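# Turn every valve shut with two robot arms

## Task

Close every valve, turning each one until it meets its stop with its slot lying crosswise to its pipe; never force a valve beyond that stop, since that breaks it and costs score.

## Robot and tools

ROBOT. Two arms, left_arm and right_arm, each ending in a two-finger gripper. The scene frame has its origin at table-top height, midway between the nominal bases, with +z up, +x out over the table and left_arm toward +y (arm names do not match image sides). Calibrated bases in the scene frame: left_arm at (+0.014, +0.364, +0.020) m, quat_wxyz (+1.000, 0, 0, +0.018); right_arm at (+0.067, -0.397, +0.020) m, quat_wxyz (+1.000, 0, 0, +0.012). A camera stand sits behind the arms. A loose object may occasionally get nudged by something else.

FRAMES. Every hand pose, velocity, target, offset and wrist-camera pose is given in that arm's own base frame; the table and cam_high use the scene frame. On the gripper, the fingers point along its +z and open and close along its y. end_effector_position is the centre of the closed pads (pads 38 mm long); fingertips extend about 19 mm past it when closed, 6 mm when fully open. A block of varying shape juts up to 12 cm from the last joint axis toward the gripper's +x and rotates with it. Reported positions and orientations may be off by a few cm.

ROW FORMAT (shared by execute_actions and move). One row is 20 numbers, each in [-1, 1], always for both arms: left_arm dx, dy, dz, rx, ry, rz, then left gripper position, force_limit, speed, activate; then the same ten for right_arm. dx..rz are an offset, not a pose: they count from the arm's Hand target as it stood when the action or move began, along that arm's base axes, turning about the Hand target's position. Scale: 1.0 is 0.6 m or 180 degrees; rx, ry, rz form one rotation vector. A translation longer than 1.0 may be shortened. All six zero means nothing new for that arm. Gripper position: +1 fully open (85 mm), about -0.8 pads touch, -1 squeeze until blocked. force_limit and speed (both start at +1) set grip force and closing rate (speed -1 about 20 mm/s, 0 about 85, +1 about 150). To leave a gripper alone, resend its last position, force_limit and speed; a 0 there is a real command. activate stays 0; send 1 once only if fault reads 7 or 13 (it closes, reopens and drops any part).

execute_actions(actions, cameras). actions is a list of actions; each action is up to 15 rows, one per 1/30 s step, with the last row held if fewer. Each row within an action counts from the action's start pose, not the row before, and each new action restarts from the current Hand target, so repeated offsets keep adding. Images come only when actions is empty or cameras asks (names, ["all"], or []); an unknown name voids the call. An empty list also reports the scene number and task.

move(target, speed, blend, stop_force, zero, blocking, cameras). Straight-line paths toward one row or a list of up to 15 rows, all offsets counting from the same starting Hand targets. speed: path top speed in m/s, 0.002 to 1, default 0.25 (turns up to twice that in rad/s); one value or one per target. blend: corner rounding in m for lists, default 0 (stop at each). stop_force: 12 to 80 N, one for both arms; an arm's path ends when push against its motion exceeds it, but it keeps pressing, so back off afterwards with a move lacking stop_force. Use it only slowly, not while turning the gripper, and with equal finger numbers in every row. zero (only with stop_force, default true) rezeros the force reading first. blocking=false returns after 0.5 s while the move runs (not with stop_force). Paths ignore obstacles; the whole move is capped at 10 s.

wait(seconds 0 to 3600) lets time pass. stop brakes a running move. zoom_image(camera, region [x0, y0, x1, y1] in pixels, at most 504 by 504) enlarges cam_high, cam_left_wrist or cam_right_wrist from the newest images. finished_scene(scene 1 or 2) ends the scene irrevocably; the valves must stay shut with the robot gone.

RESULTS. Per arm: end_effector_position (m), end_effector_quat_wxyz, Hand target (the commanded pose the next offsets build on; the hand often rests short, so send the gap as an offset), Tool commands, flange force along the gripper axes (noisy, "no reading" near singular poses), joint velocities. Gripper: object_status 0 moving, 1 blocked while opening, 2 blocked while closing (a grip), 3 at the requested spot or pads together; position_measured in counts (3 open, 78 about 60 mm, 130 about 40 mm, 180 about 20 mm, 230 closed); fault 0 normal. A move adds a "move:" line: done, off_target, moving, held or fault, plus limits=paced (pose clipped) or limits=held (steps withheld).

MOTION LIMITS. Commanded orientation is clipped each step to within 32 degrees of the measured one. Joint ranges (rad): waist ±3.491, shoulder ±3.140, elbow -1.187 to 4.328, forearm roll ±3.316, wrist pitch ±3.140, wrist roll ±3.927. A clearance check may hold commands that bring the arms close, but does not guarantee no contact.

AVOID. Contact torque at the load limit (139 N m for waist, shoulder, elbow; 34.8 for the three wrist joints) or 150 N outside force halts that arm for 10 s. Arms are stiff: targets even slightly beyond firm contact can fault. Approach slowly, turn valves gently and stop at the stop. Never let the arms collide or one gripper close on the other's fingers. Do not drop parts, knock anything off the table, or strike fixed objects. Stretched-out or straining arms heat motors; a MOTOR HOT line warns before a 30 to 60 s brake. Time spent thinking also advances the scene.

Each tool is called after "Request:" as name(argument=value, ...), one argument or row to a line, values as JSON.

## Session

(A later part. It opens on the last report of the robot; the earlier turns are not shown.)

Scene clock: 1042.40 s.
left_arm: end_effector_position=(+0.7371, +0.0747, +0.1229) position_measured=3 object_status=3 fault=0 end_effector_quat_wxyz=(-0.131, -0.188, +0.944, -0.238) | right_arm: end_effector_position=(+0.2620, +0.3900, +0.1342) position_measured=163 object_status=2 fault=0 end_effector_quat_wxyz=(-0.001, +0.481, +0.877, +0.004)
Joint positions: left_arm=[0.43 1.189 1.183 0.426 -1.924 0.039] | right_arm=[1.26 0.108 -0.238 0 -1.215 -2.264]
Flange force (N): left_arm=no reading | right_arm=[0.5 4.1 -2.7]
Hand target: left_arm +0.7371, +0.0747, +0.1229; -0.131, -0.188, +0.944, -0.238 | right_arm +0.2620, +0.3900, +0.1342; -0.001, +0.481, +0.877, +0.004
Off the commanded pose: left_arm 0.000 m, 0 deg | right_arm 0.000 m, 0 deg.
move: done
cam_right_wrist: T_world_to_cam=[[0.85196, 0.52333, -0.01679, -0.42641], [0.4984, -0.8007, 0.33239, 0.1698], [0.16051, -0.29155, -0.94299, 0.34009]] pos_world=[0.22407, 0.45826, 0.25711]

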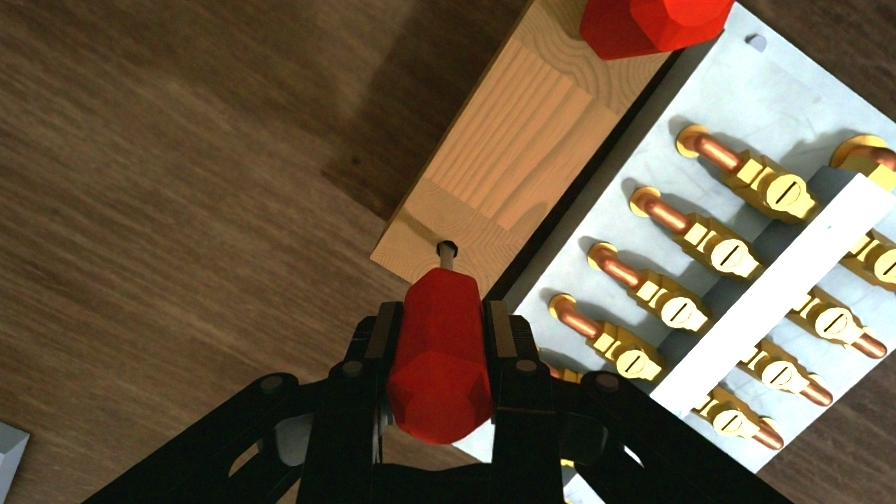

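Inside the hole. Continue down slowly.

Request:
move(
  target=[
    [0,0,0,0,0,0,1,1,1,0, 0,0,-0.06,0,0,0,-1,-0.2,-1,0],
  ],
  speed=0.02,
  stop_force=12,
  cameras=["cam_right_wrist"],
)

Scene clock: 1050.40 s.
left_arm: end_effector_position=(+0.7371, +0.0747, +0.1229) position_measured=3 object_status=3 fault=0 end_effector_quat_wxyz=(-0.131, -0.188, +0.944, -0.238) | right_arm: end_effector_position=(+0.2620, +0.3900, +0.0982) position_measured=163 object_status=2 fault=0 end_effector_quat_wxyz=(-0.001, +0.481, +0.877, +0.004)
Joint positions: left_arm=[0.43 1.189 1.183 0.426 -1.924 0.039] | right_arm=[1.26 0.143 -0.29 0 -1.129 -2.264]
Flange force (N): left_arm=no reading | right_arm=[0.1 3.6 -1.9]
Hand target: left_arm +0.7371, +0.0747, +0.1229; -0.131, -0.188, +0.944, -0.238 | right_arm +0.2620, +0.3900, +0.0982; -0.001, +0.481, +0.877, +0.004
Off the commanded pose: left_arm 0.000 m, 0 deg | right_arm 0.000 m, 0 deg.
move: done
cam_right_wrist: T_world_to_cam=[[0.85196, 0.52333, -0.01679, -0.42701], [0.4984, -0.8007, 0.33239, 0.18176], [0.16051, -0.29155, -0.94299, 0.30614]] pos_world=[0.22407, 0.45826, 0.22111]

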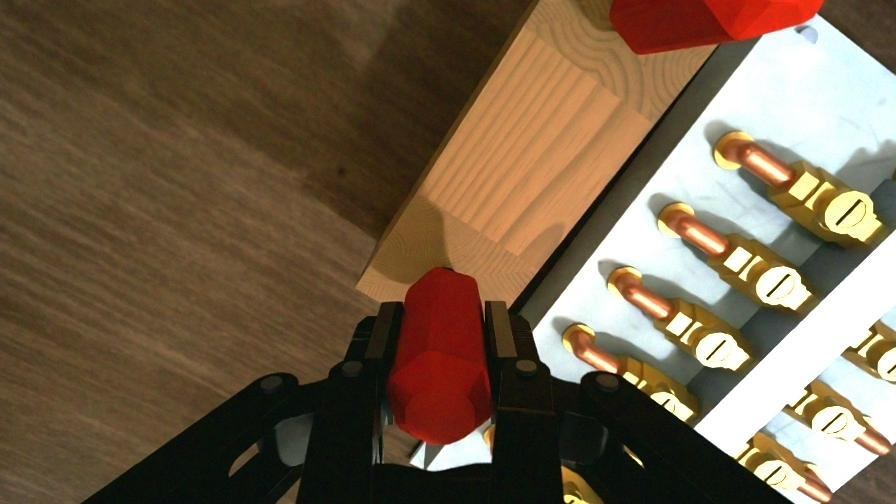

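Request:
move(
  target=[
    [0,0,0,0,0,0,1,1,1,0, 0,0,-0.02,0,0,0,-1,-0.2,-1,0],
  ],
  speed=0.01,
  stop_force=12,
)

Scene clock: 1054.97 s.
left_arm: end_effector_position=(+0.7371, +0.0747, +0.1229) position_measured=3 object_status=3 fault=0 end_effector_quat_wxyz=(-0.131, -0.188, +0.944, -0.238) | right_arm: end_effector_position=(+0.2620, +0.3901, +0.0916) position_measured=163 object_status=2 fault=0 end_effector_quat_wxyz=(-0.001, +0.481, +0.877, +0.004)
Joint positions: left_arm=[0.43 1.189 1.183 0.426 -1.924 0.039] | right_arm=[1.26 0.15 -0.299 0 -1.113 -2.264]
Flange force (N): left_arm=no reading | right_arm=[1.7 -2.1 -27.2]
Hand target: left_arm +0.7371, +0.0747, +0.1229; -0.131, -0.188, +0.944, -0.238 | right_arm +0.2620, +0.3901, +0.0916; -0.001, +0.481, +0.877, +0.004 (not the last commanded pose)
Off the commanded pose: left_arm 0.000 m, 0 deg | right_arm 0.005 m, 0 deg.
move: contact (right_arm)

Seated. Raise 0.3 mm, then release slowly.

Request:
move(
  target=[
    [0,0,0,0,0,0,1,1,1,0, 0,0,0.0007,0,0,0,-1,-0.2,-1,0],
  ],
  speed=0.02,
)

Request:
execute_actions(
  actions=[
    [[0,0,0,0,0,0,1,1,1,0,0,0,0,0,0,0,0.6,-0.2,-1,0]],
    [[0,0,0,0,0,0,1,1,1,0,0,0,0,0,0,0,0.6,-0.2,-1,0]],
    [[0,0,0,0,0,0,1,1,1,0,0,0,0,0,0,0,0.6,-0.2,-1,0]],
    [[0,0,0,0,0,0,1,1,1,0,0,0,0,0,0,0,0.6,-0.2,-1,0]],
  ],
  cameras=["cam_right_wrist"],
)

Scene clock: 1063.70 s.
left_arm: end_effector_position=(+0.7371, +0.0747, +0.1229) position_measured=3 object_status=3 fault=0 end_effector_quat_wxyz=(-0.131, -0.188, +0.944, -0.238) | right_arm: end_effector_position=(+0.2620, +0.3900, +0.0920) position_measured=163 object_status=2 fault=0 end_effector_quat_wxyz=(-0.001, +0.481, +0.877, +0.004)
Joint positions: left_arm=[0.43 1.189 1.183 0.426 -1.924 0.039] | right_arm=[1.26 0.149 -0.298 0 -1.114 -2.264]
Flange force (N): left_arm=no reading | right_arm=[-0.2 1.9 -2.5]
Hand target: left_arm +0.7371, +0.0747, +0.1229; -0.131, -0.188, +0.944, -0.238 | right_arm +0.2620, +0.3901, +0.0921; -0.001, +0.481, +0.877, +0.004
Off the commanded pose: left_arm 0.000 m, 0 deg | right_arm 0.000 m, 0 deg.
move: done

Scene clock: 1066.03 s.
left_arm: end_effector_position=(+0.7371, +0.0747, +0.1229) position_measured=3 object_status=3 fault=0 end_effector_quat_wxyz=(-0.131, -0.188, +0.944, -0.238) | right_arm: end_effector_position=(+0.2620, +0.3901, +0.0920) position_measured=53 object_status=0 fault=0 end_effector_quat_wxyz=(-0.001, +0.481, +0.877, +0.004)
Joint positions: left_arm=[0.43 1.189 1.183 0.426 -1.924 0.039] | right_arm=[1.26 0.149 -0.298 0 -1.114 -2.264]
Flange force (N): left_arm=no reading | right_arm=[0.4 3.1 -2.7]
Flange force at the end of the 1st action (N): left_arm=no reading | right_arm=[1.0 3.6 -3.0]
Flange force at the end of the 2nd action (N): left_arm=no reading | right_arm=[0.1 3.7 -2.9]
Flange force at the end of the 3rd action (N): left_arm=no reading | right_arm=[0.2 3.9 -2.7]
Hand target: left_arm +0.7371, +0.0747, +0.1229; -0.131, -0.188, +0.944, -0.238 | right_arm +0.2620, +0.3901, +0.0921; -0.001, +0.481, +0.877, +0.004
Off the commanded pose: left_arm 0.000 m, 0 deg | right_arm 0.000 m, 0 deg.
cam_right_wrist: T_world_to_cam=[[0.85195, 0.52335, -0.01674, -0.42713], [0.49841, -0.80072, 0.33231, 0.18385], [0.16051, -0.29146, -0.94302, 0.30026]] pos_world=[0.22407, 0.45826, 0.21491]

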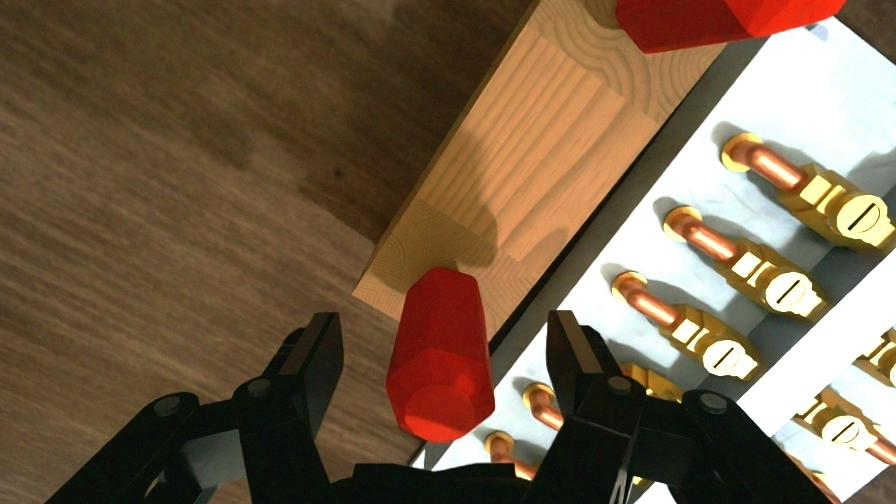

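Request:
move(
  target=[
    [0,0,0,0,0,0,1,1,1,0, 0,0,0.25,0,0,0,0.6,-0.2,-1,0],
  ],
  speed=0.15,
  cameras=["cam_right_wrist"],
)

Scene clock: 1069.77 s.
left_arm: end_effector_position=(+0.7371, +0.0747, +0.1229) position_measured=3 object_status=3 fault=0 end_effector_quat_wxyz=(-0.131, -0.188, +0.944, -0.238) | right_arm: end_effector_position=(+0.2620, +0.3900, +0.2422) position_measured=53 object_status=3 fault=0 end_effector_quat_wxyz=(-0.001, +0.481, +0.877, +0.005)
Joint positions: left_arm=[0.43 1.189 1.183 0.426 -1.924 0.039] | right_arm=[1.26 0.05 -0.043 0 -1.468 -2.264]
Flange force (N): left_arm=no reading | right_arm=[0.2 3.8 -3.6]
Hand target: left_arm +0.7371, +0.0747, +0.1229; -0.131, -0.188, +0.944, -0.238 | right_arm +0.2620, +0.3901, +0.2421; -0.001, +0.481, +0.877, +0.004
Off the commanded pose: left_arm 0.000 m, 0 deg | right_arm 0.000 m, 0 deg.
move: done
cam_right_wrist: T_world_to_cam=[[0.85196, 0.52335, -0.01635, -0.42476], [0.4983, -0.8008, 0.33231, 0.13399], [0.16082, -0.29126, -0.94303, 0.44174]] pos_world=[0.22407, 0.45826, 0.36511]

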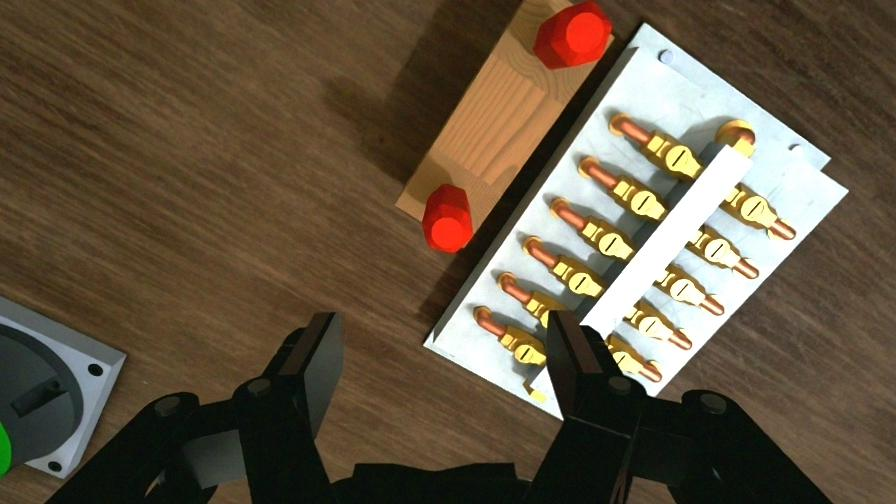

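Request:
zoom_image(
  camera="cam_right_wrist",
  region=[480, 110, 800, 390],
)

Scaled by 1.575 from the camera's image (finer frame: 1280x720).

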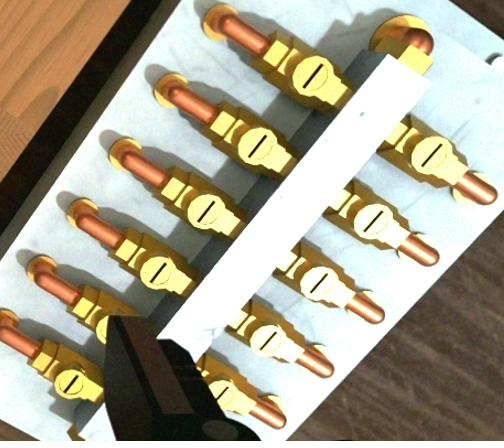

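Request:
zoom_image(
  camera="cam_right_wrist",
  region=[640, 170, 800, 290],
)

Request:
zoom_image(
  camera="cam_right_wrist",
  region=[560, 130, 720, 250],
)

Scaled by 3.150 from the camera's image (finer frame: 1280x720).

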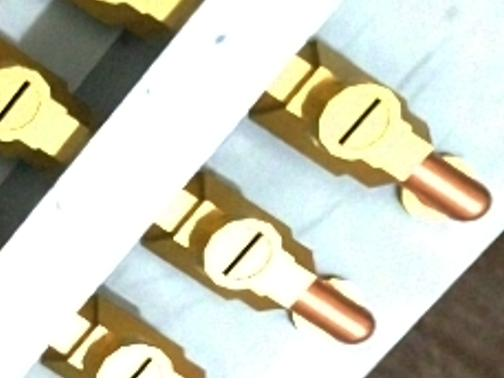

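Scaled by 3.150 from the camera's image (finer frame: 1280x720).

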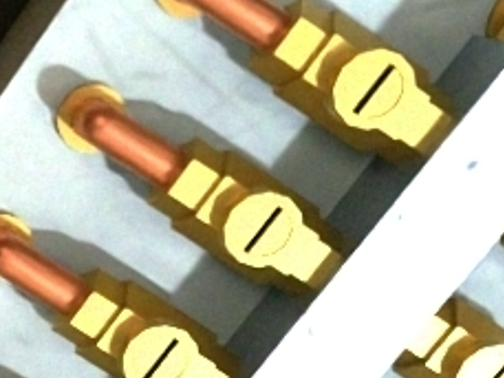

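Request:
finished_scene(
  scene=1,
)

The scene is finished: the task was done.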